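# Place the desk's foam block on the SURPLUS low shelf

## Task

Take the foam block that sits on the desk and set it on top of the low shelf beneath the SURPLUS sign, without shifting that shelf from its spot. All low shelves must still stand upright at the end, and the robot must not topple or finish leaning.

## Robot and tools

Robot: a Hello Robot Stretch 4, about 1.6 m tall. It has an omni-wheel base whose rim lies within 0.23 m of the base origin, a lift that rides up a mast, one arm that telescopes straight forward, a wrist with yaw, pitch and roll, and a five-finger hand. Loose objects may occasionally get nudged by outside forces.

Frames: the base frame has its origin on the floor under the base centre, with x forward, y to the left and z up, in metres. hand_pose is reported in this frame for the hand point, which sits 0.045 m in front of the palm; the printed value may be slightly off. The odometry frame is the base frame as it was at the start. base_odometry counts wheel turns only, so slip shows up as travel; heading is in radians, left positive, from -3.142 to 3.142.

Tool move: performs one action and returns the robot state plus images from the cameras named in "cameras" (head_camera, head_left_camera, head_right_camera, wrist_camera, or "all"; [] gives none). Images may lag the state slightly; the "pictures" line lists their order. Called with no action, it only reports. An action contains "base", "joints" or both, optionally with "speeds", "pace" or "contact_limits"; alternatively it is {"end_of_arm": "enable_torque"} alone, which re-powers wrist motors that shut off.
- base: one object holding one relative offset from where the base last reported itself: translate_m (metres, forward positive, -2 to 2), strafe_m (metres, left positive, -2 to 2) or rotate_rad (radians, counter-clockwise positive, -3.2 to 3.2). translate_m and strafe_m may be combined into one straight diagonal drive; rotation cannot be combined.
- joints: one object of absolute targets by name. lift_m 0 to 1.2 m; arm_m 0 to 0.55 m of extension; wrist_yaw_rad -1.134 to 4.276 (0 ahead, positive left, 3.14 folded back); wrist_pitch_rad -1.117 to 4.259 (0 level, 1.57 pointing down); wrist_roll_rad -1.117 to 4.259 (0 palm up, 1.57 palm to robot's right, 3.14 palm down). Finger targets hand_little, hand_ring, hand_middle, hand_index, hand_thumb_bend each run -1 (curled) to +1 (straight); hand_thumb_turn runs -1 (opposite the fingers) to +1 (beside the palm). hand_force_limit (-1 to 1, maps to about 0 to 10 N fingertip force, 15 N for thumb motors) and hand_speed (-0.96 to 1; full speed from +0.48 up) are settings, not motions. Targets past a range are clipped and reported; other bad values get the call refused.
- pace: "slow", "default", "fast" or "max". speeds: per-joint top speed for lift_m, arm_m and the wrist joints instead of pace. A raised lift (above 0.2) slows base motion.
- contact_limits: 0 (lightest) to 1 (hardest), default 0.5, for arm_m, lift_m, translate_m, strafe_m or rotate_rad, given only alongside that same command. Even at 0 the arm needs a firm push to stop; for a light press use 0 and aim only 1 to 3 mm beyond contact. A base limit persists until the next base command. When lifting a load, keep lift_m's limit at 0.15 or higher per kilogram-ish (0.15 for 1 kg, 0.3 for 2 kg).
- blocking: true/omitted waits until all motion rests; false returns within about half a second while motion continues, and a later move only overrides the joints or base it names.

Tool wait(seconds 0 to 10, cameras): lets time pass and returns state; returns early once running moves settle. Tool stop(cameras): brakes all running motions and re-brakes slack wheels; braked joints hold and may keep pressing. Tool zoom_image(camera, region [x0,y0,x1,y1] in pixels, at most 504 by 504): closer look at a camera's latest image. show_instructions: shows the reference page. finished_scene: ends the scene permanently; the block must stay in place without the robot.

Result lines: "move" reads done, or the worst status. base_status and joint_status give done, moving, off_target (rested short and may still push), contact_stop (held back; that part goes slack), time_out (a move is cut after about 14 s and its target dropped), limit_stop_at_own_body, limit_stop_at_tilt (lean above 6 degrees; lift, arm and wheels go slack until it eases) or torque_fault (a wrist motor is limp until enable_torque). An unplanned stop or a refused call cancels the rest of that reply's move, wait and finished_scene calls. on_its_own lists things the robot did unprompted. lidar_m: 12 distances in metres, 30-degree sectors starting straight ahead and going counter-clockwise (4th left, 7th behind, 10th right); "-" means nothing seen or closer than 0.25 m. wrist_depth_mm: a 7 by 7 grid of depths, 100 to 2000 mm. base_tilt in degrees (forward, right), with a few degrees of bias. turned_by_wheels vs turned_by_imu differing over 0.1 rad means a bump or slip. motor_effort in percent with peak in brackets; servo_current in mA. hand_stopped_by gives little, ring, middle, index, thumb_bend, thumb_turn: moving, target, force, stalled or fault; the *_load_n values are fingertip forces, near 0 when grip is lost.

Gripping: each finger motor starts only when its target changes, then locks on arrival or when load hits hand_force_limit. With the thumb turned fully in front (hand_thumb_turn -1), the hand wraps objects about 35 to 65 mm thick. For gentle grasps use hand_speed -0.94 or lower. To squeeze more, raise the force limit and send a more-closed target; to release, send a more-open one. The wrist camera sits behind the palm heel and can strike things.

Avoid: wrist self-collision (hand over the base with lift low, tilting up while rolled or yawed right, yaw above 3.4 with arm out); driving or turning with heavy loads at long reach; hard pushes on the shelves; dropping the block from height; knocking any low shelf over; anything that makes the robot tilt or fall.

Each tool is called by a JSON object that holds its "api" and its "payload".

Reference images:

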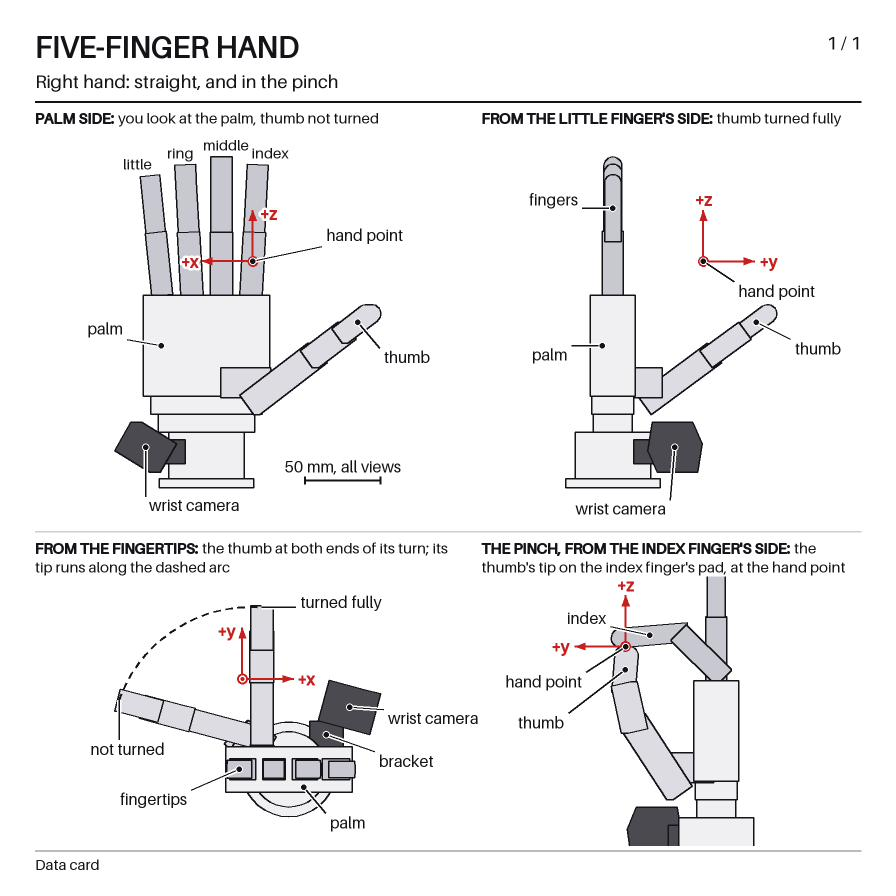

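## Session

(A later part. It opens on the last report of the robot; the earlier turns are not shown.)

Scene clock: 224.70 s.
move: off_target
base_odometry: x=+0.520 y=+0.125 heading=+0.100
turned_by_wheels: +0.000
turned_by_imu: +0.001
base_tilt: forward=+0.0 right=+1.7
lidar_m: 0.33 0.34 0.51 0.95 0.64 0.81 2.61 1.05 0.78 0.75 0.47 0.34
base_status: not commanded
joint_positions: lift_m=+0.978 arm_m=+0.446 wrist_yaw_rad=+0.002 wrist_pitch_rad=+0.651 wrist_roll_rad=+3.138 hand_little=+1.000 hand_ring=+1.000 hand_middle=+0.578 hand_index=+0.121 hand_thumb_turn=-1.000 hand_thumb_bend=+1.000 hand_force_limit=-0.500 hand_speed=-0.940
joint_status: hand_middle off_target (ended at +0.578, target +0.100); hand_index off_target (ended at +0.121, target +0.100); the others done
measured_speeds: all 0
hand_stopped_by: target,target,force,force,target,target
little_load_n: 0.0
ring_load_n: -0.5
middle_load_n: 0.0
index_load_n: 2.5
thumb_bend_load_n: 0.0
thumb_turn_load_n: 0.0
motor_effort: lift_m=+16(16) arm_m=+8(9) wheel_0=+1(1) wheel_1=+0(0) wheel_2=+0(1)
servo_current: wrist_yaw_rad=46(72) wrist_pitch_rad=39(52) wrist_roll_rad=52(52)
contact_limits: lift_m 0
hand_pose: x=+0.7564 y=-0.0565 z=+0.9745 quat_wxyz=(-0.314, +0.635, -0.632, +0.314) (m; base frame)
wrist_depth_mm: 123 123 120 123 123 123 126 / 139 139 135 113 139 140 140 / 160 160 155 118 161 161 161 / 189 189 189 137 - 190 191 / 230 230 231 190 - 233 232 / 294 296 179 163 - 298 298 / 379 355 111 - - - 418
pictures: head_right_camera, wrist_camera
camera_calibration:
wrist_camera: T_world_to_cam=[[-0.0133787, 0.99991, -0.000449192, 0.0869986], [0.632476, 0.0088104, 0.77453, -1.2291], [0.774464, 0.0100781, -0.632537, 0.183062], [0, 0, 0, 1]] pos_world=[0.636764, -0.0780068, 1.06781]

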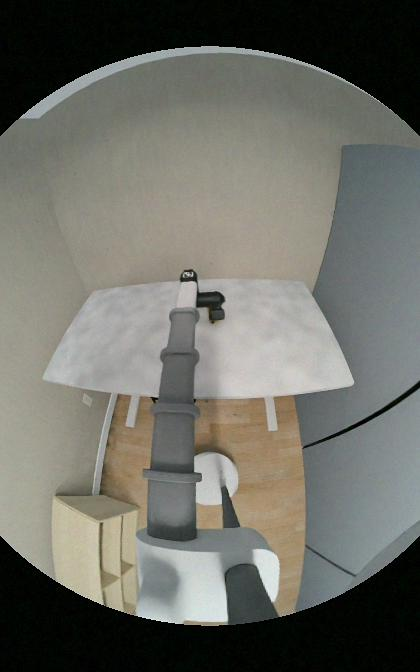

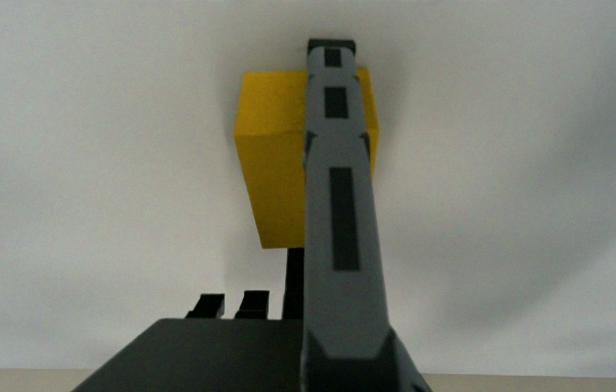

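{"api": "move", "payload": {"joints": {"hand_middle": 0.0}, "cameras": ["wrist_camera"]}}

Scene clock: 234.77 s.
move: off_target
base_odometry: x=+0.520 y=+0.125 heading=+0.100
turned_by_wheels: +0.000
turned_by_imu: +0.001
base_tilt: forward=+0.0 right=+1.7
lidar_m: 0.31 0.34 0.49 0.97 0.65 0.80 2.62 1.05 0.78 0.74 0.48 0.34
base_status: not commanded
joint_positions: lift_m=+0.978 arm_m=+0.446 wrist_yaw_rad=+0.002 wrist_pitch_rad=+0.651 wrist_roll_rad=+3.138 hand_little=+1.000 hand_ring=+1.000 hand_middle=+0.557 hand_index=+0.121 hand_thumb_turn=-1.000 hand_thumb_bend=+1.000 hand_force_limit=-0.500 hand_speed=-0.940
joint_status: hand_middle off_target (ended at +0.557, target +0.000)
measured_speeds: all 0
hand_stopped_by: target,target,force,force,target,target
little_load_n: 0.0
ring_load_n: 0.0
middle_load_n: 2.5
index_load_n: 2.0
thumb_bend_load_n: 0.5
thumb_turn_load_n: 0.0
motor_effort: lift_m=+16(16) arm_m=+8(8) wheel_0=+1(1) wheel_1=+0(0) wheel_2=+0(1)
servo_current: wrist_yaw_rad=65(65) wrist_pitch_rad=39(52) wrist_roll_rad=39(46)
contact_limits: lift_m 0
hand_pose: x=+0.7564 y=-0.0565 z=+0.9745 quat_wxyz=(-0.314, +0.635, -0.632, +0.314) (m; base frame)
wrist_depth_mm: 123 123 120 123 123 123 126 / 139 139 136 113 139 140 140 / 160 160 156 118 161 167 161 / 189 190 190 137 - 191 191 / 231 231 231 188 - 233 234 / 296 297 179 161 - 300 301 / 382 355 111 - - - 415
pictures: wrist_camera
camera_calibration:
wrist_camera: T_world_to_cam=[[-0.0133787, 0.99991, -0.000449192, 0.0869986], [0.632476, 0.0088104, 0.77453, -1.2291], [0.774464, 0.0100781, -0.632537, 0.183062], [0, 0, 0, 1]] pos_world=[0.636764, -0.0780068, 1.06781]

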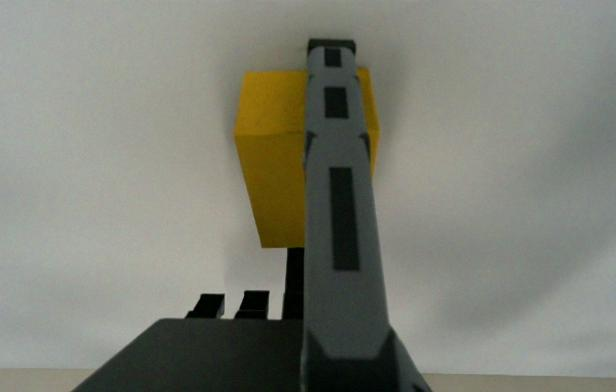

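{"api": "move", "payload": {"joints": {"hand_index": 0.45, "hand_middle": 0.59}}}

{"api": "move", "payload": {"joints": {"lift_m": 0.984}, "pace": "slow"}}

{"api": "move", "payload": {"joints": {"hand_index": 0.2, "hand_middle": 0.2}, "cameras": ["wrist_camera"]}}

Scene clock: 242.90 s.
move: done
base_odometry: x=+0.520 y=+0.125 heading=+0.100
turned_by_wheels: +0.000
turned_by_imu: +0.002
base_tilt: forward=+0.0 right=+1.7
lidar_m: 0.33 0.36 0.50 0.95 0.63 0.81 2.60 1.05 0.79 0.75 0.47 0.35
base_status: not commanded
joint_positions: lift_m=+0.978 arm_m=+0.446 wrist_yaw_rad=+0.002 wrist_pitch_rad=+0.651 wrist_roll_rad=+3.138 hand_little=+1.000 hand_ring=+1.000 hand_middle=+0.590 hand_index=+0.450 hand_thumb_turn=-1.000 hand_thumb_bend=+1.000 hand_force_limit=-0.500 hand_speed=-0.940
joint_status: all done
measured_speeds: all 0
hand_stopped_by: target,target,target,target,target,target
little_load_n: 0.0
ring_load_n: 0.0
middle_load_n: 0.0
index_load_n: 0.0
thumb_bend_load_n: 0.0
thumb_turn_load_n: 0.0
motor_effort: lift_m=+16(16) arm_m=+8(9) wheel_0=+1(1) wheel_1=+0(0) wheel_2=+0(1)
servo_current: wrist_yaw_rad=46(59) wrist_pitch_rad=46(59) wrist_roll_rad=33(46)
contact_limits: lift_m 0
hand_pose: x=+0.7564 y=-0.0565 z=+0.9745 quat_wxyz=(-0.314, +0.635, -0.632, +0.314) (m; base frame)
wrist_depth_mm: 122 122 119 123 122 123 126 / 139 138 135 117 138 139 139 / 159 160 155 118 160 160 161 / 187 188 189 136 - 189 190 / 229 229 229 190 - 230 232 / 291 293 179 163 - 297 297 / 375 351 111 - - - 413
pictures: none

Scene clock: 243.53 s.
move: done
base_odometry: x=+0.520 y=+0.125 heading=+0.100
turned_by_wheels: +0.000
turned_by_imu: +0.000
base_tilt: forward=+0.0 right=+1.7
lidar_m: 0.33 0.35 0.51 0.95 0.66 0.82 2.62 1.03 0.77 0.73 0.47 0.35
base_status: not commanded
joint_positions: lift_m=+0.984 arm_m=+0.446 wrist_yaw_rad=+0.002 wrist_pitch_rad=+0.651 wrist_roll_rad=+3.138 hand_little=+1.000 hand_ring=+1.000 hand_middle=+0.590 hand_index=+0.450 hand_thumb_turn=-1.000 hand_thumb_bend=+1.000 hand_force_limit=-0.500 hand_speed=-0.940
joint_status: all done
measured_speeds: all 0
hand_stopped_by: target,target,target,target,target,target
little_load_n: 0.0
ring_load_n: 0.0
middle_load_n: 0.5
index_load_n: 0.0
thumb_bend_load_n: 0.0
thumb_turn_load_n: 0.0
motor_effort: lift_m=+26(27) arm_m=+8(9) wheel_0=+1(1) wheel_1=+0(0) wheel_2=+0(1)
servo_current: wrist_yaw_rad=46(59) wrist_pitch_rad=46(52) wrist_roll_rad=46(46)
hand_pose: x=+0.7564 y=-0.0565 z=+0.9797 quat_wxyz=(-0.314, +0.635, -0.632, +0.314) (m; base frame)
wrist_depth_mm: 127 127 127 127 127 128 130 / 143 143 140 117 144 144 145 / 165 165 160 121 161 171 167 / 195 195 195 143 - 197 196 / 236 236 237 190 - 240 240 / 300 303 179 159 - 307 306 / 389 364 111 - - - 397
pictures: none

Scene clock: 246.33 s.
move: done
base_odometry: x=+0.520 y=+0.125 heading=+0.100
turned_by_wheels: +0.000
turned_by_imu: +0.001
base_tilt: forward=+0.0 right=+1.7
lidar_m: 0.33 0.35 0.50 0.96 0.66 0.82 2.62 1.03 0.79 0.75 0.45 0.35
base_status: not commanded
joint_positions: lift_m=+0.984 arm_m=+0.446 wrist_yaw_rad=+0.002 wrist_pitch_rad=+0.651 wrist_roll_rad=+3.138 hand_little=+1.000 hand_ring=+1.000 hand_middle=+0.201 hand_index=+0.200 hand_thumb_turn=-1.000 hand_thumb_bend=+1.000 hand_force_limit=-0.500 hand_speed=-0.940
joint_status: all done
measured_speeds: all 0
hand_stopped_by: target,target,target,target,target,target
little_load_n: 0.0
ring_load_n: -0.5
middle_load_n: 2.0
index_load_n: 0.0
thumb_bend_load_n: 0.0
thumb_turn_load_n: 0.0
motor_effort: lift_m=+25(26) arm_m=+8(9) wheel_0=+1(1) wheel_1=+0(0) wheel_2=+0(1)
servo_current: wrist_yaw_rad=52(65) wrist_pitch_rad=46(52) wrist_roll_rad=46(46)
hand_pose: x=+0.7564 y=-0.0565 z=+0.9798 quat_wxyz=(-0.314, +0.635, -0.632, +0.314) (m; base frame)
wrist_depth_mm: 128 128 128 126 128 129 132 / 145 145 141 116 146 146 146 / 167 167 163 122 163 168 174 / 197 198 198 145 - 199 199 / 240 242 241 232 - 242 243 / 309 307 180 - - 312 312 / 394 373 111 - - - 404
pictures: wrist_camera
camera_calibration:
wrist_camera: T_world_to_cam=[[-0.0133787, 0.99991, -0.000449192, 0.0870009], [0.632476, 0.0088104, 0.77453, -1.23313], [0.774464, 0.0100781, -0.632537, 0.186351], [0, 0, 0, 1]] pos_world=[0.636764, -0.0780068, 1.07301]

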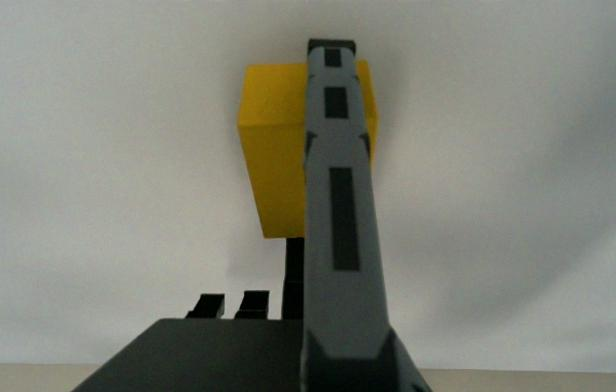

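{"api": "move", "payload": {"joints": {"hand_force_limit": -0.3, "hand_index": -0.1, "hand_middle": -0.1}, "cameras": ["wrist_camera"]}}

Scene clock: 250.10 s.
move: off_target
base_odometry: x=+0.520 y=+0.125 heading=+0.100
turned_by_wheels: +0.000
turned_by_imu: +0.001
base_tilt: forward=+0.0 right=+1.7
lidar_m: 0.33 0.36 0.50 0.94 0.65 0.82 2.61 1.03 0.77 0.75 0.46 0.36
base_status: not commanded
joint_positions: lift_m=+0.984 arm_m=+0.446 wrist_yaw_rad=+0.002 wrist_pitch_rad=+0.651 wrist_roll_rad=+3.138 hand_little=+1.000 hand_ring=+1.000 hand_middle=+0.151 hand_index=+0.106 hand_thumb_turn=-1.000 hand_thumb_bend=+1.000 hand_force_limit=-0.300 hand_speed=-0.940
joint_status: hand_middle off_target (ended at +0.151, target -0.100); hand_index off_target (ended at +0.106, target -0.100); the others done
measured_speeds: all 0
hand_stopped_by: target,target,force,force,target,target
little_load_n: 0.0
ring_load_n: 0.0
middle_load_n: 2.5
index_load_n: 3.5
thumb_bend_load_n: 0.5
thumb_turn_load_n: 0.0
motor_effort: lift_m=+25(25) arm_m=+8(9) wheel_0=+1(1) wheel_1=+0(1) wheel_2=+0(1)
servo_current: wrist_yaw_rad=39(72) wrist_pitch_rad=52(52) wrist_roll_rad=39(46)
hand_pose: x=+0.7564 y=-0.0565 z=+0.9798 quat_wxyz=(-0.314, +0.635, -0.632, +0.314) (m; base frame)
wrist_depth_mm: 128 128 128 125 128 129 132 / 145 145 141 113 142 146 146 / 167 167 162 119 163 168 174 / 196 198 198 145 - 198 199 / 240 241 241 174 - 242 244 / 306 309 180 - - 312 310 / 397 370 111 - - - 402
pictures: wrist_camera
camera_calibration:
wrist_camera: T_world_to_cam=[[-0.0133787, 0.99991, -0.000449192, 0.0870009], [0.632476, 0.0088104, 0.77453, -1.23313], [0.774464, 0.0100781, -0.632537, 0.186351], [0, 0, 0, 1]] pos_world=[0.636764, -0.0780068, 1.07301]

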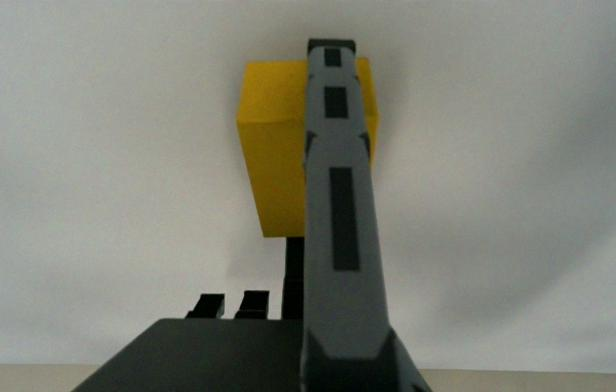

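{"api": "move", "payload": {"joints": {"hand_force_limit": -0.4, "hand_thumb_bend": 0.7}}}

{"api": "move", "payload": {"joints": {"lift_m": 1.03}, "pace": "slow", "cameras": ["wrist_camera"]}}

Scene clock: 255.07 s.
move: off_target
base_odometry: x=+0.520 y=+0.125 heading=+0.100
turned_by_wheels: +0.000
turned_by_imu: +0.001
base_tilt: forward=+0.0 right=+1.7
lidar_m: 0.32 0.36 0.50 0.96 0.65 0.82 2.63 1.04 0.75 0.74 0.47 0.34
base_status: not commanded
joint_positions: lift_m=+0.984 arm_m=+0.446 wrist_yaw_rad=+0.002 wrist_pitch_rad=+0.651 wrist_roll_rad=+3.138 hand_little=+1.000 hand_ring=+1.000 hand_middle=+0.151 hand_index=+0.106 hand_thumb_turn=-1.000 hand_thumb_bend=+0.977 hand_force_limit=-0.400 hand_speed=-0.940
joint_status: hand_thumb_bend off_target (ended at +0.977, target +0.700); the others done
measured_speeds: all 0
hand_stopped_by: target,target,force,force,force,target
little_load_n: 0.0
ring_load_n: 0.0
middle_load_n: 4.0
index_load_n: 5.5
thumb_bend_load_n: 4.0
thumb_turn_load_n: 0.0
motor_effort: lift_m=+25(25) arm_m=+8(8) wheel_0=+1(1) wheel_1=+0(0) wheel_2=+0(1)
servo_current: wrist_yaw_rad=52(72) wrist_pitch_rad=52(52) wrist_roll_rad=33(46)
hand_pose: x=+0.7564 y=-0.0565 z=+0.9798 quat_wxyz=(-0.314, +0.635, -0.632, +0.314) (m; base frame)
wrist_depth_mm: 128 128 128 125 129 129 132 / 145 145 141 114 142 146 146 / 167 167 162 119 163 168 174 / 197 198 198 145 - 199 198 / 239 241 242 174 - 242 243 / 307 309 179 - - 314 314 / 392 368 111 - - - 402
pictures: none

Scene clock: 256.30 s.
move: done
base_odometry: x=+0.520 y=+0.125 heading=+0.100
turned_by_wheels: +0.000
turned_by_imu: +0.000
base_tilt: forward=+0.0 right=+1.7
lidar_m: 0.33 0.35 0.52 0.95 0.65 0.83 2.61 1.04 0.77 0.75 0.47 0.35
base_status: not commanded
joint_positions: lift_m=+1.030 arm_m=+0.446 wrist_yaw_rad=+0.002 wrist_pitch_rad=+0.651 wrist_roll_rad=+3.138 hand_little=+1.000 hand_ring=+1.000 hand_middle=+0.151 hand_index=+0.106 hand_thumb_turn=-1.000 hand_thumb_bend=+0.977 hand_force_limit=-0.400 hand_speed=-0.940
joint_status: all done
measured_speeds: all 0
hand_stopped_by: target,target,force,force,force,target
little_load_n: 0.0
ring_load_n: 0.0
middle_load_n: 3.0
index_load_n: 5.5
thumb_bend_load_n: 4.5
thumb_turn_load_n: 0.0
motor_effort: lift_m=+26(29) arm_m=+8(8) wheel_0=+1(1) wheel_1=+0(0) wheel_2=+0(1)
servo_current: wrist_yaw_rad=52(65) wrist_pitch_rad=33(59) wrist_roll_rad=33(52)
hand_pose: x=+0.7564 y=-0.0565 z=+1.0257 quat_wxyz=(-0.314, +0.635, -0.632, +0.314) (m; base frame)
wrist_depth_mm: 175 174 174 170 175 175 175 / 197 197 192 114 192 198 199 / 226 227 220 119 - 229 229 / 267 267 268 145 - 270 270 / 324 325 327 312 - 329 330 / 410 394 180 - - 424 421 / - - 111 - - - -
pictures: wrist_camera
camera_calibration:
wrist_camera: T_world_to_cam=[[-0.0133787, 0.99991, -0.000449192, 0.0870215], [0.632476, 0.0088104, 0.77453, -1.26875], [0.774464, 0.0100781, -0.632537, 0.215448], [0, 0, 0, 1]] pos_world=[0.636764, -0.0780068, 1.11901]

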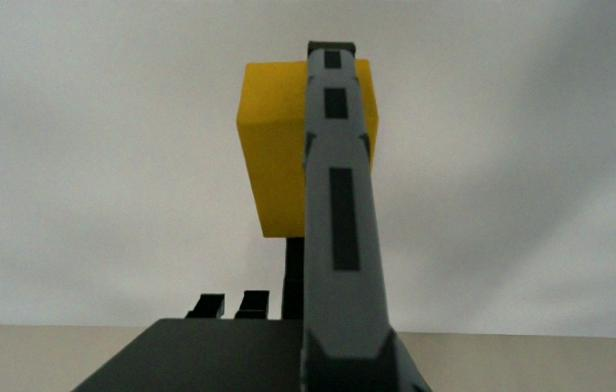

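{"api": "move", "payload": {"base": {"translate_m": -1.5}, "joints": {"arm_m": 0.0}, "cameras": ["all"]}}

Scene clock: 274.33 s.
move: done
base_odometry: x=-0.972 y=-0.025 heading=+0.100
turned_by_wheels: +0.000
turned_by_imu: +0.007
base_tilt: forward=+0.0 right=+1.8
lidar_m: 1.80 0.86 0.65 0.60 1.09 1.17 1.13 1.23 0.68 0.69 0.73 1.03
base_status: done
joint_positions: lift_m=+1.030 arm_m=+0.000 wrist_yaw_rad=+0.002 wrist_pitch_rad=+0.651 wrist_roll_rad=+3.138 hand_little=+1.000 hand_ring=+1.000 hand_middle=+0.151 hand_index=+0.106 hand_thumb_turn=-1.000 hand_thumb_bend=+0.977 hand_force_limit=-0.400 hand_speed=-0.940
joint_status: all done
measured_speeds: all 0
hand_stopped_by: target,target,force,force,force,target
little_load_n: 0.0
ring_load_n: 0.0
middle_load_n: 3.0
index_load_n: 5.5
thumb_bend_load_n: 4.5
thumb_turn_load_n: 0.0
motor_effort: lift_m=+25(26) arm_m=-8(10) wheel_0=+1(7) wheel_1=+0(7) wheel_2=-2(9)
servo_current: wrist_yaw_rad=52(72) wrist_pitch_rad=39(59) wrist_roll_rad=39(52)
hand_pose: x=+0.3109 y=-0.0565 z=+1.0258 quat_wxyz=(-0.314, +0.635, -0.632, +0.314) (m; base frame)
wrist_depth_mm: 946 1182 1182 1138 1160 1138 1078 / 960 1336 1308 114 1229 1281 1182 / 931 1537 1499 119 - 1397 1042 / 946 1756 1756 145 - 1366 1205 / 946 1618 - - - 1182 1008 / 976 1499 187 162 - - - / 946 - 111 - - - -
pictures: head_camera, head_left_camera, head_right_camera, wrist_camera
camera_calibration:
wrist_camera: T_world_to_cam=[[-0.0133765, 0.99991, -0.000446451, 0.0810579], [0.632476, 0.00880691, 0.77453, -0.986986], [0.774464, 0.0100781, -0.632537, 0.560472], [0, 0, 0, 1]] pos_world=[0.191264, -0.0780068, 1.11901]

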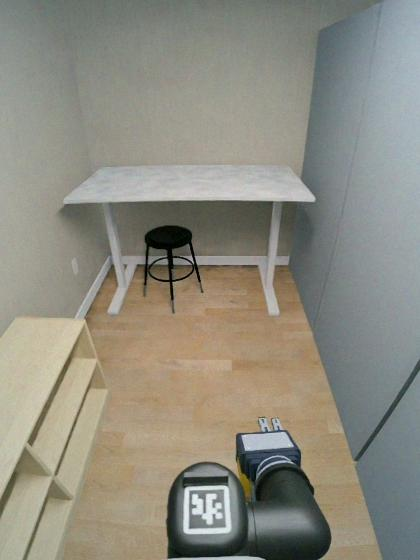

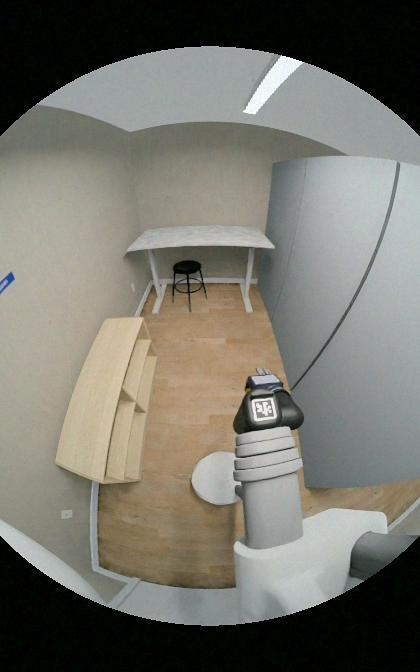

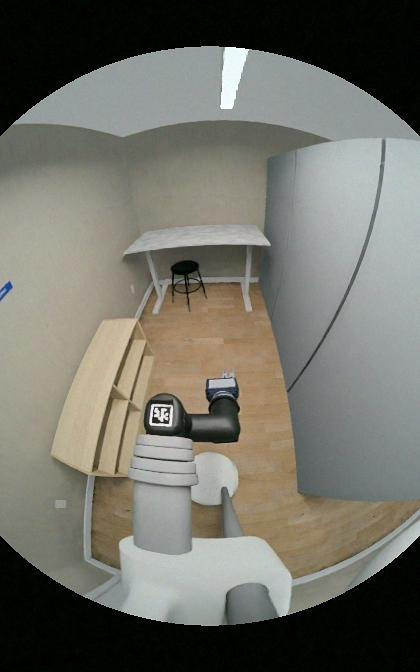

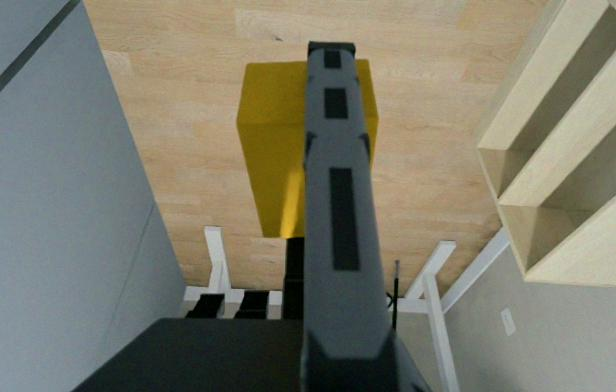

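{"api": "move", "payload": {"base": {"translate_m": -0.6}, "joints": {"lift_m": 0.8}}}

{"api": "move", "payload": {"base": {"rotate_rad": -1.57}, "cameras": ["all"]}}

Scene clock: 281.57 s.
move: done
base_odometry: x=-1.569 y=-0.085 heading=+0.100
turned_by_wheels: +0.000
turned_by_imu: +0.004
base_tilt: forward=+0.0 right=+1.7
lidar_m: 2.40 0.90 0.82 1.05 0.72 0.55 0.52 0.60 0.84 2.72 0.77 0.98
base_status: done
joint_positions: lift_m=+0.800 arm_m=+0.000 wrist_yaw_rad=+0.002 wrist_pitch_rad=+0.651 wrist_roll_rad=+3.138 hand_little=+1.000 hand_ring=+1.000 hand_middle=+0.151 hand_index=+0.106 hand_thumb_turn=-1.000 hand_thumb_bend=+0.977 hand_force_limit=-0.400 hand_speed=-0.940
joint_status: all done
measured_speeds: all 0
hand_stopped_by: target,target,force,force,force,target
little_load_n: 0.0
ring_load_n: 0.0
middle_load_n: 3.0
index_load_n: 5.5
thumb_bend_load_n: 4.5
thumb_turn_load_n: 0.0
motor_effort: lift_m=+17(24) arm_m=-8(9) wheel_0=+2(7) wheel_1=+0(7) wheel_2=-1(8)
servo_current: wrist_yaw_rad=52(59) wrist_pitch_rad=39(52) wrist_roll_rad=39(46)
hand_pose: x=+0.3109 y=-0.0565 z=+0.7964 quat_wxyz=(-0.314, +0.635, -0.632, +0.314) (m; base frame)
wrist_depth_mm: 917 946 931 904 917 917 904 / 1025 1042 1025 114 991 1042 976 / - 1205 1182 119 - 1182 1078 / - 1430 1397 145 - 1336 1229 / - 1708 1708 1708 - 1576 1078 / - - 187 162 - 1336 1060 / - - 111 - - - 976
pictures: none

Scene clock: 283.63 s.
move: done
base_odometry: x=-1.569 y=-0.085 heading=-1.470
turned_by_wheels: -1.570
turned_by_imu: -1.566
base_tilt: forward=+0.0 right=+1.7
lidar_m: 2.99 0.75 1.01 2.40 0.90 0.82 1.05 0.70 0.56 0.54 0.59 0.86
base_status: done
joint_positions: lift_m=+0.800 arm_m=+0.000 wrist_yaw_rad=+0.002 wrist_pitch_rad=+0.651 wrist_roll_rad=+3.138 hand_little=+1.000 hand_ring=+1.000 hand_middle=+0.151 hand_index=+0.106 hand_thumb_turn=-1.000 hand_thumb_bend=+0.977 hand_force_limit=-0.400 hand_speed=-0.940
joint_status: not commanded
measured_speeds: all 0
hand_stopped_by: target,target,force,force,force,target
little_load_n: 0.0
ring_load_n: 0.0
middle_load_n: 3.0
index_load_n: 5.5
thumb_bend_load_n: 4.5
thumb_turn_load_n: 0.5
motor_effort: lift_m=+17(17) arm_m=-8(9) wheel_0=+1(8) wheel_1=-2(9) wheel_2=+0(7)
servo_current: wrist_yaw_rad=39(72) wrist_pitch_rad=39(52) wrist_roll_rad=33(52)
hand_pose: x=+0.3109 y=-0.0565 z=+0.7964 quat_wxyz=(-0.314, +0.635, -0.632, +0.314) (m; base frame)
wrist_depth_mm: 788 917 917 917 917 917 904 / 809 1042 1008 114 976 976 976 / 820 1182 1182 119 - - 768 / 831 1366 1397 145 - - 707 / 854 1205 1808 1661 - - 621 / 866 1160 187 162 - - - / 891 - 111 - - - -
pictures: head_camera, head_left_camera, head_right_camera, wrist_camera
camera_calibration:
wrist_camera: T_world_to_cam=[[-0.0133765, 0.99991, -0.000446451, 0.0809554], [0.632476, 0.00880691, 0.77453, -0.809309], [0.774464, 0.0100781, -0.632537, 0.415368], [0, 0, 0, 1]] pos_world=[0.191264, -0.0780068, 0.889606]

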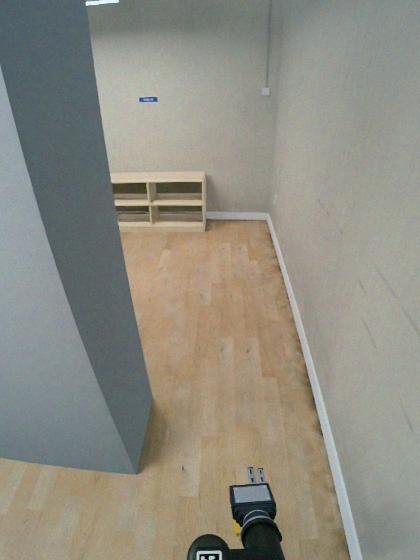

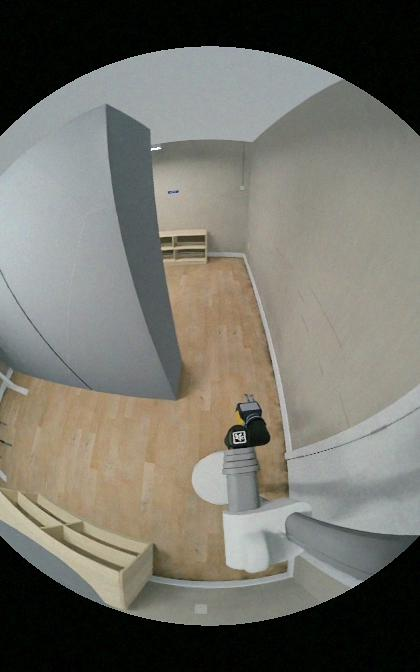

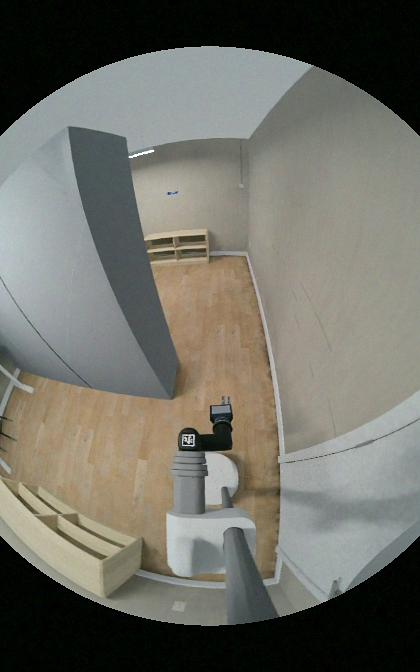

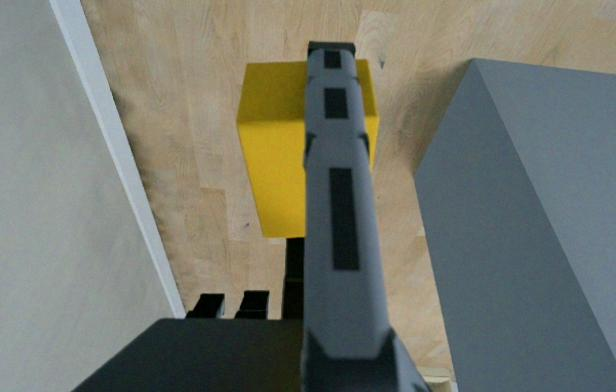

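{"api": "zoom_image", "payload": {"camera": "head_camera", "region": [90, 60, 300, 260]}}

Scaled by 2.400 from the camera's 420x560 image, which has a finer 1200x1600 frame.

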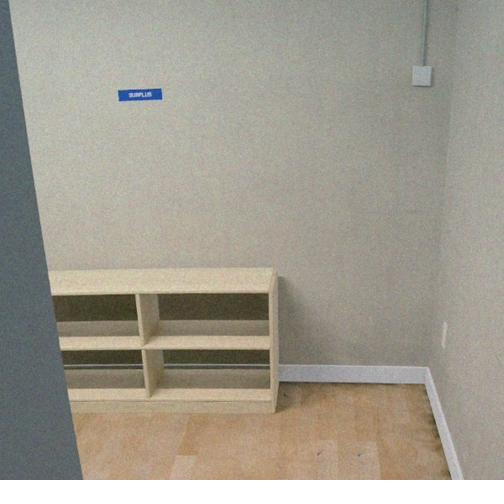

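{"api": "move", "payload": {"base": {"rotate_rad": -0.09}}}

{"api": "move", "payload": {"base": {"translate_m": 1.4, "strafe_m": -0.06}, "cameras": ["head_camera", "head_left_camera", "wrist_camera"]}}

Scene clock: 296.87 s.
move: done
base_odometry: x=-1.569 y=-0.085 heading=-1.560
turned_by_wheels: -0.090
turned_by_imu: -0.089
base_tilt: forward=+0.0 right=+1.8
lidar_m: 2.09 0.77 0.93 2.40 0.96 0.83 1.06 0.74 0.57 0.54 0.54 0.80
base_status: done
joint_positions: lift_m=+0.800 arm_m=+0.000 wrist_yaw_rad=+0.002 wrist_pitch_rad=+0.651 wrist_roll_rad=+3.138 hand_little=+1.000 hand_ring=+1.000 hand_middle=+0.151 hand_index=+0.106 hand_thumb_turn=-1.000 hand_thumb_bend=+0.977 hand_force_limit=-0.400 hand_speed=-0.940
joint_status: not commanded
measured_speeds: all 0
hand_stopped_by: target,target,force,force,force,target
little_load_n: 0.0
ring_load_n: 0.0
middle_load_n: 3.0
index_load_n: 5.5
thumb_bend_load_n: 4.5
thumb_turn_load_n: 0.0
motor_effort: lift_m=+17(17) arm_m=-8(9) wheel_0=+1(6) wheel_1=+0(7) wheel_2=-1(4)
servo_current: wrist_yaw_rad=33(52) wrist_pitch_rad=46(59) wrist_roll_rad=33(52)
hand_pose: x=+0.3109 y=-0.0565 z=+0.7964 quat_wxyz=(-0.314, +0.635, -0.632, +0.314) (m; base frame)
wrist_depth_mm: 707 917 917 891 904 904 917 / 715 1008 1025 114 976 1042 831 / 723 1078 1160 119 - - 759 / 732 1078 1397 145 - - - / 723 1025 1756 1661 - - - / 741 1042 179 162 - - - / 741 917 111 - - - -
pictures: none

Scene clock: 303.03 s.
move: done
base_odometry: x=-1.614 y=-1.486 heading=-1.560
turned_by_wheels: +0.000
turned_by_imu: -0.003
base_tilt: forward=+0.0 right=+1.7
lidar_m: 1.72 1.97 3.02 1.07 0.53 0.67 2.01 0.70 0.48 0.47 0.49 0.66
base_status: done
joint_positions: lift_m=+0.800 arm_m=+0.000 wrist_yaw_rad=+0.002 wrist_pitch_rad=+0.651 wrist_roll_rad=+3.138 hand_little=+1.000 hand_ring=+1.000 hand_middle=+0.151 hand_index=+0.106 hand_thumb_turn=-1.000 hand_thumb_bend=+0.977 hand_force_limit=-0.400 hand_speed=-0.940
joint_status: not commanded
measured_speeds: all 0
hand_stopped_by: target,target,force,force,force,target
little_load_n: 0.0
ring_load_n: 0.0
middle_load_n: 3.0
index_load_n: 5.0
thumb_bend_load_n: 4.5
thumb_turn_load_n: 0.0
motor_effort: lift_m=+17(18) arm_m=-8(9) wheel_0=-1(7) wheel_1=+0(6) wheel_2=+0(9)
servo_current: wrist_yaw_rad=33(72) wrist_pitch_rad=46(59) wrist_roll_rad=33(52)
hand_pose: x=+0.3109 y=-0.0565 z=+0.7964 quat_wxyz=(-0.314, +0.635, -0.632, +0.314) (m; base frame)
wrist_depth_mm: 580 831 931 891 917 904 904 / 574 866 1025 114 991 1025 1025 / 580 866 1182 119 - 1182 1182 / 580 891 1366 145 - 1397 1366 / 597 891 1708 1661 - 1708 1661 / 597 891 180 162 - 1863 1983 / 597 741 111 - - - 1983
pictures: head_camera, head_left_camera, wrist_camera
camera_calibration:
wrist_camera: T_world_to_cam=[[-0.0133765, 0.99991, -0.000446451, 0.0809554], [0.632476, 0.00880691, 0.77453, -0.809309], [0.774464, 0.0100781, -0.632537, 0.415368], [0, 0, 0, 1]] pos_world=[0.191264, -0.0780068, 0.889606]

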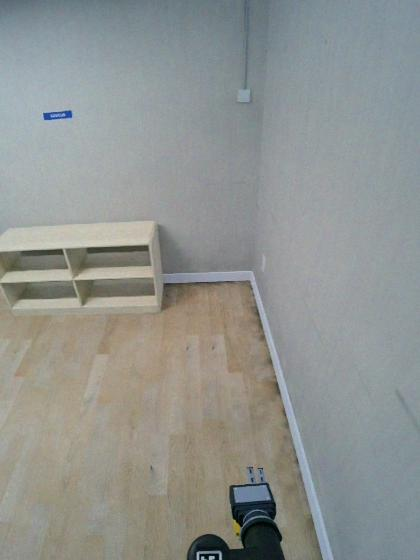

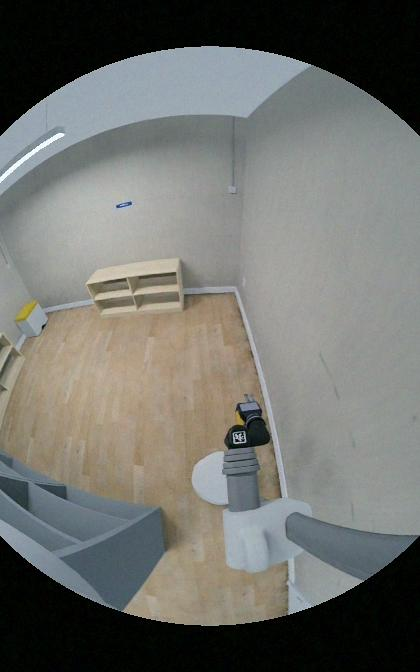

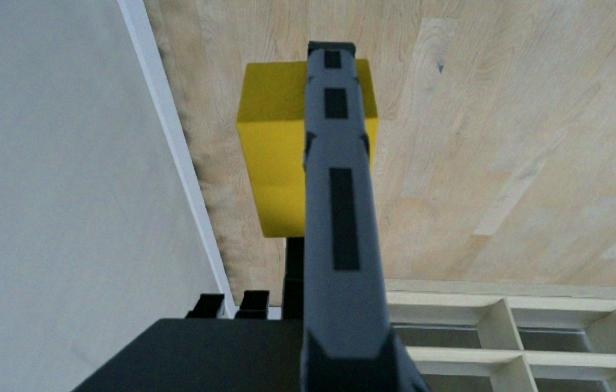

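{"api": "zoom_image", "payload": {"camera": "head_camera", "region": [0, 80, 170, 330]}}

{"api": "zoom_image", "payload": {"camera": "head_left_camera", "region": [0, 150, 200, 450]}}

Scaled by 2.016 from the camera's 420x560 image, which has a finer 1200x1600 frame.

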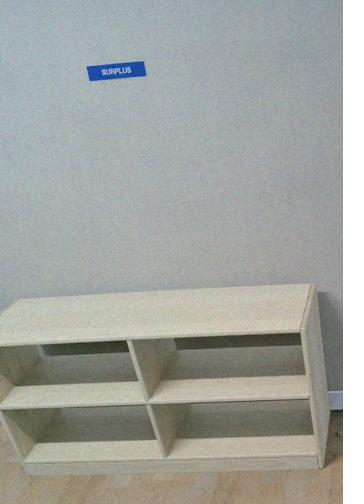

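Scaled by 1.680 from the camera's 420x672 image, which has a finer 600x960 frame.

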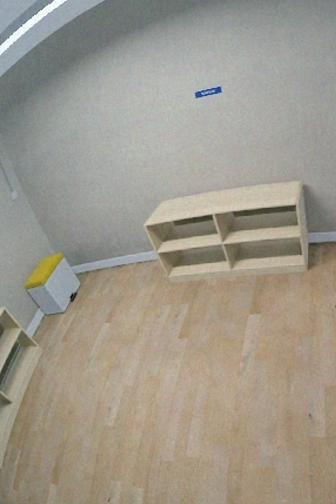

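{"api": "move", "payload": {"base": {"translate_m": 1.38, "strafe_m": 0.75}, "cameras": ["head_camera", "head_left_camera", "wrist_camera"]}}

Scene clock: 325.43 s.
move: done
base_odometry: x=-0.849 y=-2.858 heading=-1.560
turned_by_wheels: +0.000
turned_by_imu: -0.001
base_tilt: forward=+0.0 right=+1.7
lidar_m: 0.52 0.54 0.75 2.13 2.24 1.72 1.63 1.70 1.24 1.17 1.23 0.55
base_status: done
joint_positions: lift_m=+0.800 arm_m=+0.000 wrist_yaw_rad=+0.002 wrist_pitch_rad=+0.651 wrist_roll_rad=+3.138 hand_little=+1.000 hand_ring=+1.000 hand_middle=+0.151 hand_index=+0.106 hand_thumb_turn=-1.000 hand_thumb_bend=+0.977 hand_force_limit=-0.400 hand_speed=-0.940
joint_status: not commanded
measured_speeds: all 0
hand_stopped_by: target,target,force,force,force,target
little_load_n: 0.0
ring_load_n: 0.0
middle_load_n: 3.0
index_load_n: 5.5
thumb_bend_load_n: 4.0
thumb_turn_load_n: 0.0
motor_effort: lift_m=+18(18) arm_m=-8(9) wheel_0=+0(5) wheel_1=-1(9) wheel_2=+2(7)
servo_current: wrist_yaw_rad=46(65) wrist_pitch_rad=33(59) wrist_roll_rad=39(52)
hand_pose: x=+0.3109 y=-0.0565 z=+0.7964 quat_wxyz=(-0.314, +0.635, -0.632, +0.314) (m; base frame)
wrist_depth_mm: 931 878 854 820 842 809 820 / 1060 627 647 114 634 634 661 / 517 668 723 119 - 634 723 / 469 473 469 145 - 473 473 / - 559 549 521 - 535 535 / - 676 179 - - 647 668 / 691 - 111 - - - -
pictures: head_camera, head_left_camera, wrist_camera
camera_calibration:
wrist_camera: T_world_to_cam=[[-0.0133765, 0.99991, -0.000446451, 0.0809554], [0.632476, 0.00880691, 0.77453, -0.809309], [0.774464, 0.0100781, -0.632537, 0.415368], [0, 0, 0, 1]] pos_world=[0.191264, -0.0780068, 0.889606]

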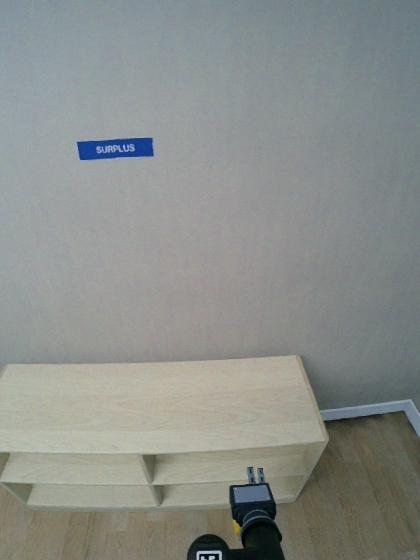

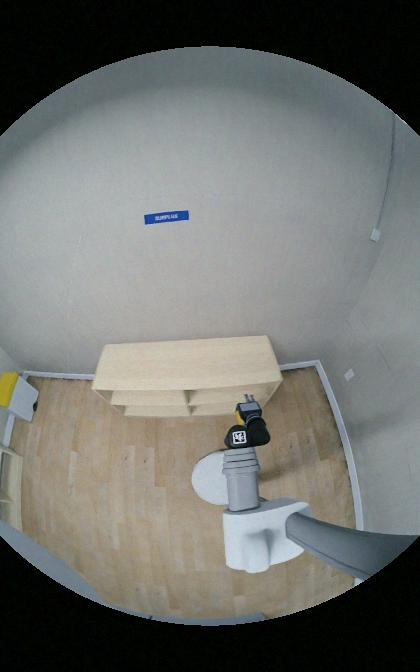

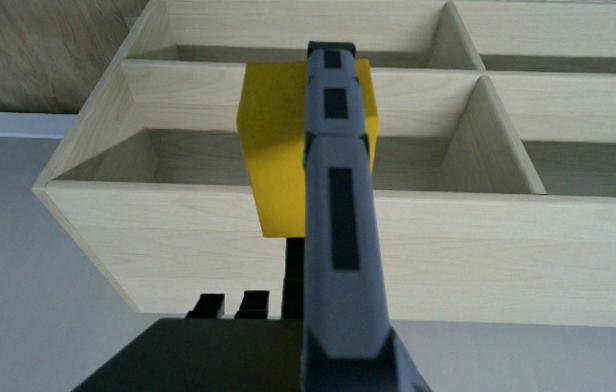

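{"api": "move", "payload": {"joints": {"arm_m": 0.42, "lift_m": 0.72}, "contact_limits": {"arm_m": 0.1, "lift_m": 0.1}, "cameras": ["wrist_camera", "head_left_camera"]}}

Scene clock: 334.03 s.
move: done
base_odometry: x=-0.849 y=-2.858 heading=-1.560
turned_by_wheels: +0.000
turned_by_imu: +0.001
base_tilt: forward=+0.0 right=+1.7
lidar_m: 0.52 0.54 0.74 2.15 2.24 1.73 1.62 1.72 1.24 1.16 1.21 0.56
base_status: not commanded
joint_positions: lift_m=+0.720 arm_m=+0.420 wrist_yaw_rad=+0.002 wrist_pitch_rad=+0.651 wrist_roll_rad=+3.138 hand_little=+1.000 hand_ring=+1.000 hand_middle=+0.151 hand_index=+0.106 hand_thumb_turn=-1.000 hand_thumb_bend=+0.977 hand_force_limit=-0.400 hand_speed=-0.940
joint_status: all done
measured_speeds: all 0
hand_stopped_by: target,target,force,force,force,target
little_load_n: 0.0
ring_load_n: 0.0
middle_load_n: 3.0
index_load_n: 5.0
thumb_bend_load_n: 4.5
thumb_turn_load_n: 0.0
motor_effort: lift_m=+17(19) arm_m=+8(10) wheel_0=+0(1) wheel_1=-1(2) wheel_2=+1(2)
servo_current: wrist_yaw_rad=65(65) wrist_pitch_rad=46(59) wrist_roll_rad=52(52)
contact_limits: arm_m 0.1; lift_m 0.1
hand_pose: x=+0.7304 y=-0.0565 z=+0.7164 quat_wxyz=(-0.314, +0.635, -0.632, +0.314) (m; base frame)
wrist_depth_mm: 210 208 206 205 204 204 204 / 237 235 229 114 225 229 230 / 273 271 263 119 - 265 263 / 325 320 319 145 - 312 310 / 379 384 384 373 - 387 392 / 343 347 180 - - 359 359 / 315 322 111 - - 332 327
pictures: head_left_camera, wrist_camera
camera_calibration:
wrist_camera: T_world_to_cam=[[-0.0133765, 0.99991, -0.000446451, 0.0865312], [0.632476, 0.00880691, 0.77453, -1.01275], [0.774464, 0.0100781, -0.632537, 0.0399402], [0, 0, 0, 1]] pos_world=[0.610764, -0.0780068, 0.809706]

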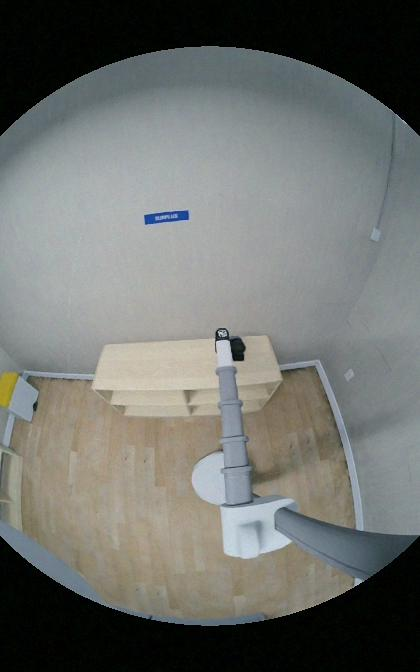

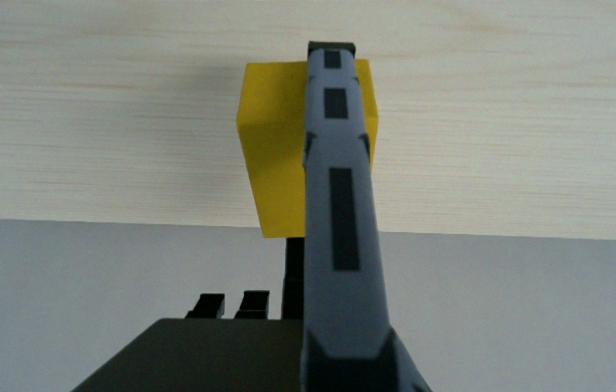

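{"api": "move", "payload": {"joints": {"lift_m": 0.66}, "contact_limits": {"lift_m": 0.0}, "pace": "slow", "cameras": ["wrist_camera"]}}

{"api": "move", "payload": {"joints": {"lift_m": 0.6465}, "contact_limits": {"lift_m": 0.0}, "speeds": {"lift_m": 0.03}, "cameras": ["wrist_camera"]}}

Scene clock: 342.73 s.
move: done
base_odometry: x=-0.849 y=-2.858 heading=-1.560
turned_by_wheels: +0.000
turned_by_imu: +0.001
base_tilt: forward=+0.0 right=+1.7
lidar_m: 0.52 0.55 0.73 2.16 2.24 1.73 1.63 1.73 1.24 1.17 1.21 0.55
base_status: not commanded
joint_positions: lift_m=+0.660 arm_m=+0.420 wrist_yaw_rad=+0.002 wrist_pitch_rad=+0.651 wrist_roll_rad=+3.138 hand_little=+1.000 hand_ring=+1.000 hand_middle=+0.151 hand_index=+0.106 hand_thumb_turn=-1.000 hand_thumb_bend=+0.977 hand_force_limit=-0.400 hand_speed=-0.940
joint_status: all done
measured_speeds: all 0
hand_stopped_by: target,target,force,force,force,target
little_load_n: 0.0
ring_load_n: 0.0
middle_load_n: 3.0
index_load_n: 5.5
thumb_bend_load_n: 4.5
thumb_turn_load_n: 0.0
motor_effort: lift_m=+17(19) arm_m=+8(9) wheel_0=+0(1) wheel_1=-1(2) wheel_2=+1(2)
servo_current: wrist_yaw_rad=33(72) wrist_pitch_rad=52(52) wrist_roll_rad=46(46)
contact_limits: arm_m 0.1; lift_m 0
hand_pose: x=+0.7304 y=-0.0565 z=+0.6564 quat_wxyz=(-0.314, +0.635, -0.632, +0.314) (m; base frame)
wrist_depth_mm: 146 146 145 141 143 142 139 / 166 164 160 114 158 162 161 / 191 190 183 119 187 186 185 / 227 225 223 145 - 219 218 / 277 274 272 259 - 266 264 / 347 347 179 - - 351 345 / 314 322 111 - - 332 327
pictures: wrist_camera
camera_calibration:
wrist_camera: T_world_to_cam=[[-0.0133765, 0.99991, -0.000446451, 0.0865044], [0.632476, 0.00880691, 0.77453, -0.966276], [0.774464, 0.0100781, -0.632537, 0.00198801], [0, 0, 0, 1]] pos_world=[0.610764, -0.0780068, 0.749706]

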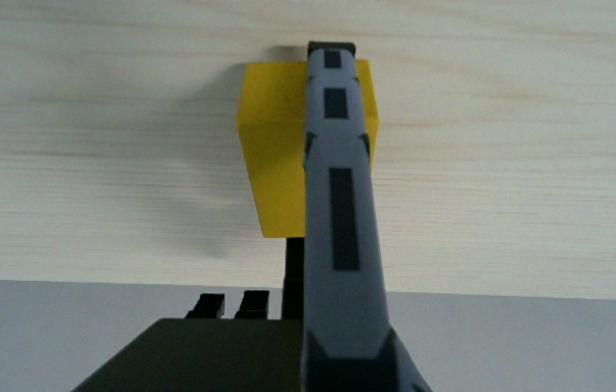

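Scene clock: 343.57 s.
move: done
base_odometry: x=-0.849 y=-2.858 heading=-1.560
turned_by_wheels: +0.000
turned_by_imu: +0.000
base_tilt: forward=+0.0 right=+1.7
lidar_m: 0.51 0.54 0.74 2.16 2.25 1.73 1.63 1.76 1.24 1.17 1.21 0.55
base_status: not commanded
joint_positions: lift_m=+0.647 arm_m=+0.420 wrist_yaw_rad=+0.002 wrist_pitch_rad=+0.651 wrist_roll_rad=+3.138 hand_little=+1.000 hand_ring=+1.000 hand_middle=+0.151 hand_index=+0.106 hand_thumb_turn=-1.000 hand_thumb_bend=+0.977 hand_force_limit=-0.400 hand_speed=-0.940
joint_status: all done
measured_speeds: all 0
hand_stopped_by: target,target,force,force,force,target
little_load_n: 0.0
ring_load_n: 0.0
middle_load_n: 3.0
index_load_n: 6.0
thumb_bend_load_n: 4.5
thumb_turn_load_n: 0.5
motor_effort: lift_m=+17(18) arm_m=+8(9) wheel_0=+0(1) wheel_1=-1(2) wheel_2=+1(1)
servo_current: wrist_yaw_rad=46(59) wrist_pitch_rad=39(46) wrist_roll_rad=46(52)
contact_limits: arm_m 0.1; lift_m 0
hand_pose: x=+0.7304 y=-0.0565 z=+0.6429 quat_wxyz=(-0.314, +0.635, -0.632, +0.314) (m; base frame)
wrist_depth_mm: 132 131 131 127 129 129 129 / 150 149 144 114 146 146 145 / 173 172 166 119 168 167 167 / 204 203 202 145 - 196 196 / 250 249 246 235 - 239 238 / 332 334 179 - - 304 301 / 315 322 111 - - 330 327
pictures: wrist_camera
camera_calibration:
wrist_camera: T_world_to_cam=[[-0.0133765, 0.99991, -0.000446451, 0.0864984], [0.632476, 0.00880691, 0.77453, -0.95582], [0.774464, 0.0100781, -0.632537, -0.00655124], [0, 0, 0, 1]] pos_world=[0.610764, -0.0780068, 0.736206]

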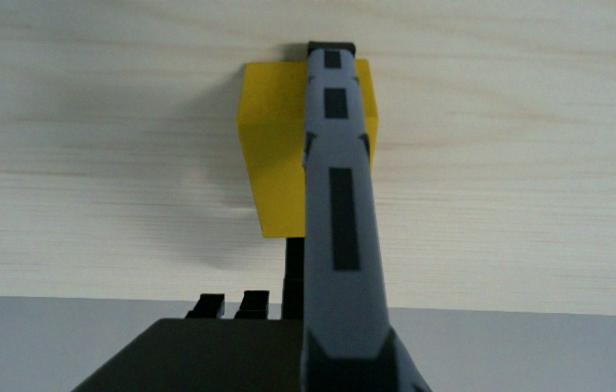

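{"api": "move", "payload": {"joints": {"lift_m": 0.6445}, "contact_limits": {"lift_m": 0.0}, "speeds": {"lift_m": 0.03}}}

{"api": "move", "payload": {"joints": {"hand_speed": -0.8, "hand_index": 0.45, "hand_middle": 0.45, "hand_thumb_bend": 1.0}, "cameras": ["wrist_camera"]}}

Scene clock: 347.57 s.
move: done
base_odometry: x=-0.849 y=-2.858 heading=-1.560
turned_by_wheels: +0.000
turned_by_imu: +0.001
base_tilt: forward=-0.1 right=+1.7
lidar_m: 0.52 0.55 0.76 2.16 2.24 1.73 1.63 1.72 1.24 1.17 1.21 0.57
base_status: not commanded
joint_positions: lift_m=+0.645 arm_m=+0.420 wrist_yaw_rad=+0.002 wrist_pitch_rad=+0.651 wrist_roll_rad=+3.138 hand_little=+1.000 hand_ring=+1.000 hand_middle=+0.151 hand_index=+0.106 hand_thumb_turn=-1.000 hand_thumb_bend=+0.977 hand_force_limit=-0.400 hand_speed=-0.940
joint_status: all done
measured_speeds: all 0
hand_stopped_by: target,target,force,force,force,target
little_load_n: 0.0
ring_load_n: 0.0
middle_load_n: 2.5
index_load_n: 5.0
thumb_bend_load_n: 5.0
thumb_turn_load_n: -0.5
motor_effort: lift_m=+16(19) arm_m=+8(9) wheel_0=+0(1) wheel_1=-2(2) wheel_2=+1(1)
servo_current: wrist_yaw_rad=59(59) wrist_pitch_rad=46(52) wrist_roll_rad=33(46)
contact_limits: arm_m 0.1; lift_m 0
hand_pose: x=+0.7304 y=-0.0565 z=+0.6410 quat_wxyz=(-0.314, +0.635, -0.632, +0.314) (m; base frame)
wrist_depth_mm: 131 130 129 126 128 128 128 / 148 147 143 114 141 144 144 / 171 169 164 119 167 166 165 / 202 200 199 145 - 195 194 / 247 246 242 232 - 237 236 / 332 330 180 - - 301 300 / 317 322 111 - - 330 325
pictures: none

Scene clock: 348.67 s.
move: done
base_odometry: x=-0.849 y=-2.858 heading=-1.560
turned_by_wheels: +0.000
turned_by_imu: +0.000
base_tilt: forward=+0.0 right=+1.7
lidar_m: 0.51 0.55 0.75 2.14 2.24 1.71 1.62 1.70 1.24 1.18 1.21 0.56
base_status: not commanded
joint_positions: lift_m=+0.645 arm_m=+0.420 wrist_yaw_rad=+0.002 wrist_pitch_rad=+0.651 wrist_roll_rad=+3.138 hand_little=+1.000 hand_ring=+1.000 hand_middle=+0.450 hand_index=+0.450 hand_thumb_turn=-1.000 hand_thumb_bend=+1.000 hand_force_limit=-0.400 hand_speed=-0.800
joint_status: all done
measured_speeds: all 0
hand_stopped_by: target,target,target,target,target,target
little_load_n: 0.5
ring_load_n: 0.0
middle_load_n: 0.0
index_load_n: 0.0
thumb_bend_load_n: 0.0
thumb_turn_load_n: 0.0
motor_effort: lift_m=+16(16) arm_m=+8(9) wheel_0=+0(1) wheel_1=-1(2) wheel_2=+1(1)
servo_current: wrist_yaw_rad=46(65) wrist_pitch_rad=46(59) wrist_roll_rad=46(46)
contact_limits: arm_m 0.1; lift_m 0
hand_pose: x=+0.7304 y=-0.0565 z=+0.6410 quat_wxyz=(-0.314, +0.635, -0.632, +0.314) (m; base frame)
wrist_depth_mm: 129 129 129 125 128 128 128 / 147 146 142 113 144 145 144 / 169 168 163 123 167 167 165 / 200 200 198 145 - 196 195 / 244 244 242 231 - 237 237 / 336 338 180 159 - 304 303 / 319 322 111 - - 330 324
pictures: wrist_camera
camera_calibration:
wrist_camera: T_world_to_cam=[[-0.0133765, 0.99991, -0.000446451, 0.0864975], [0.632476, 0.00880691, 0.77453, -0.954271], [0.774464, 0.0100781, -0.632537, -0.00781632], [0, 0, 0, 1]] pos_world=[0.610764, -0.0780068, 0.734206]

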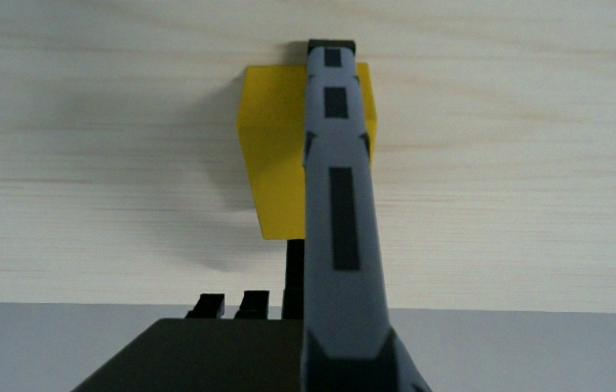

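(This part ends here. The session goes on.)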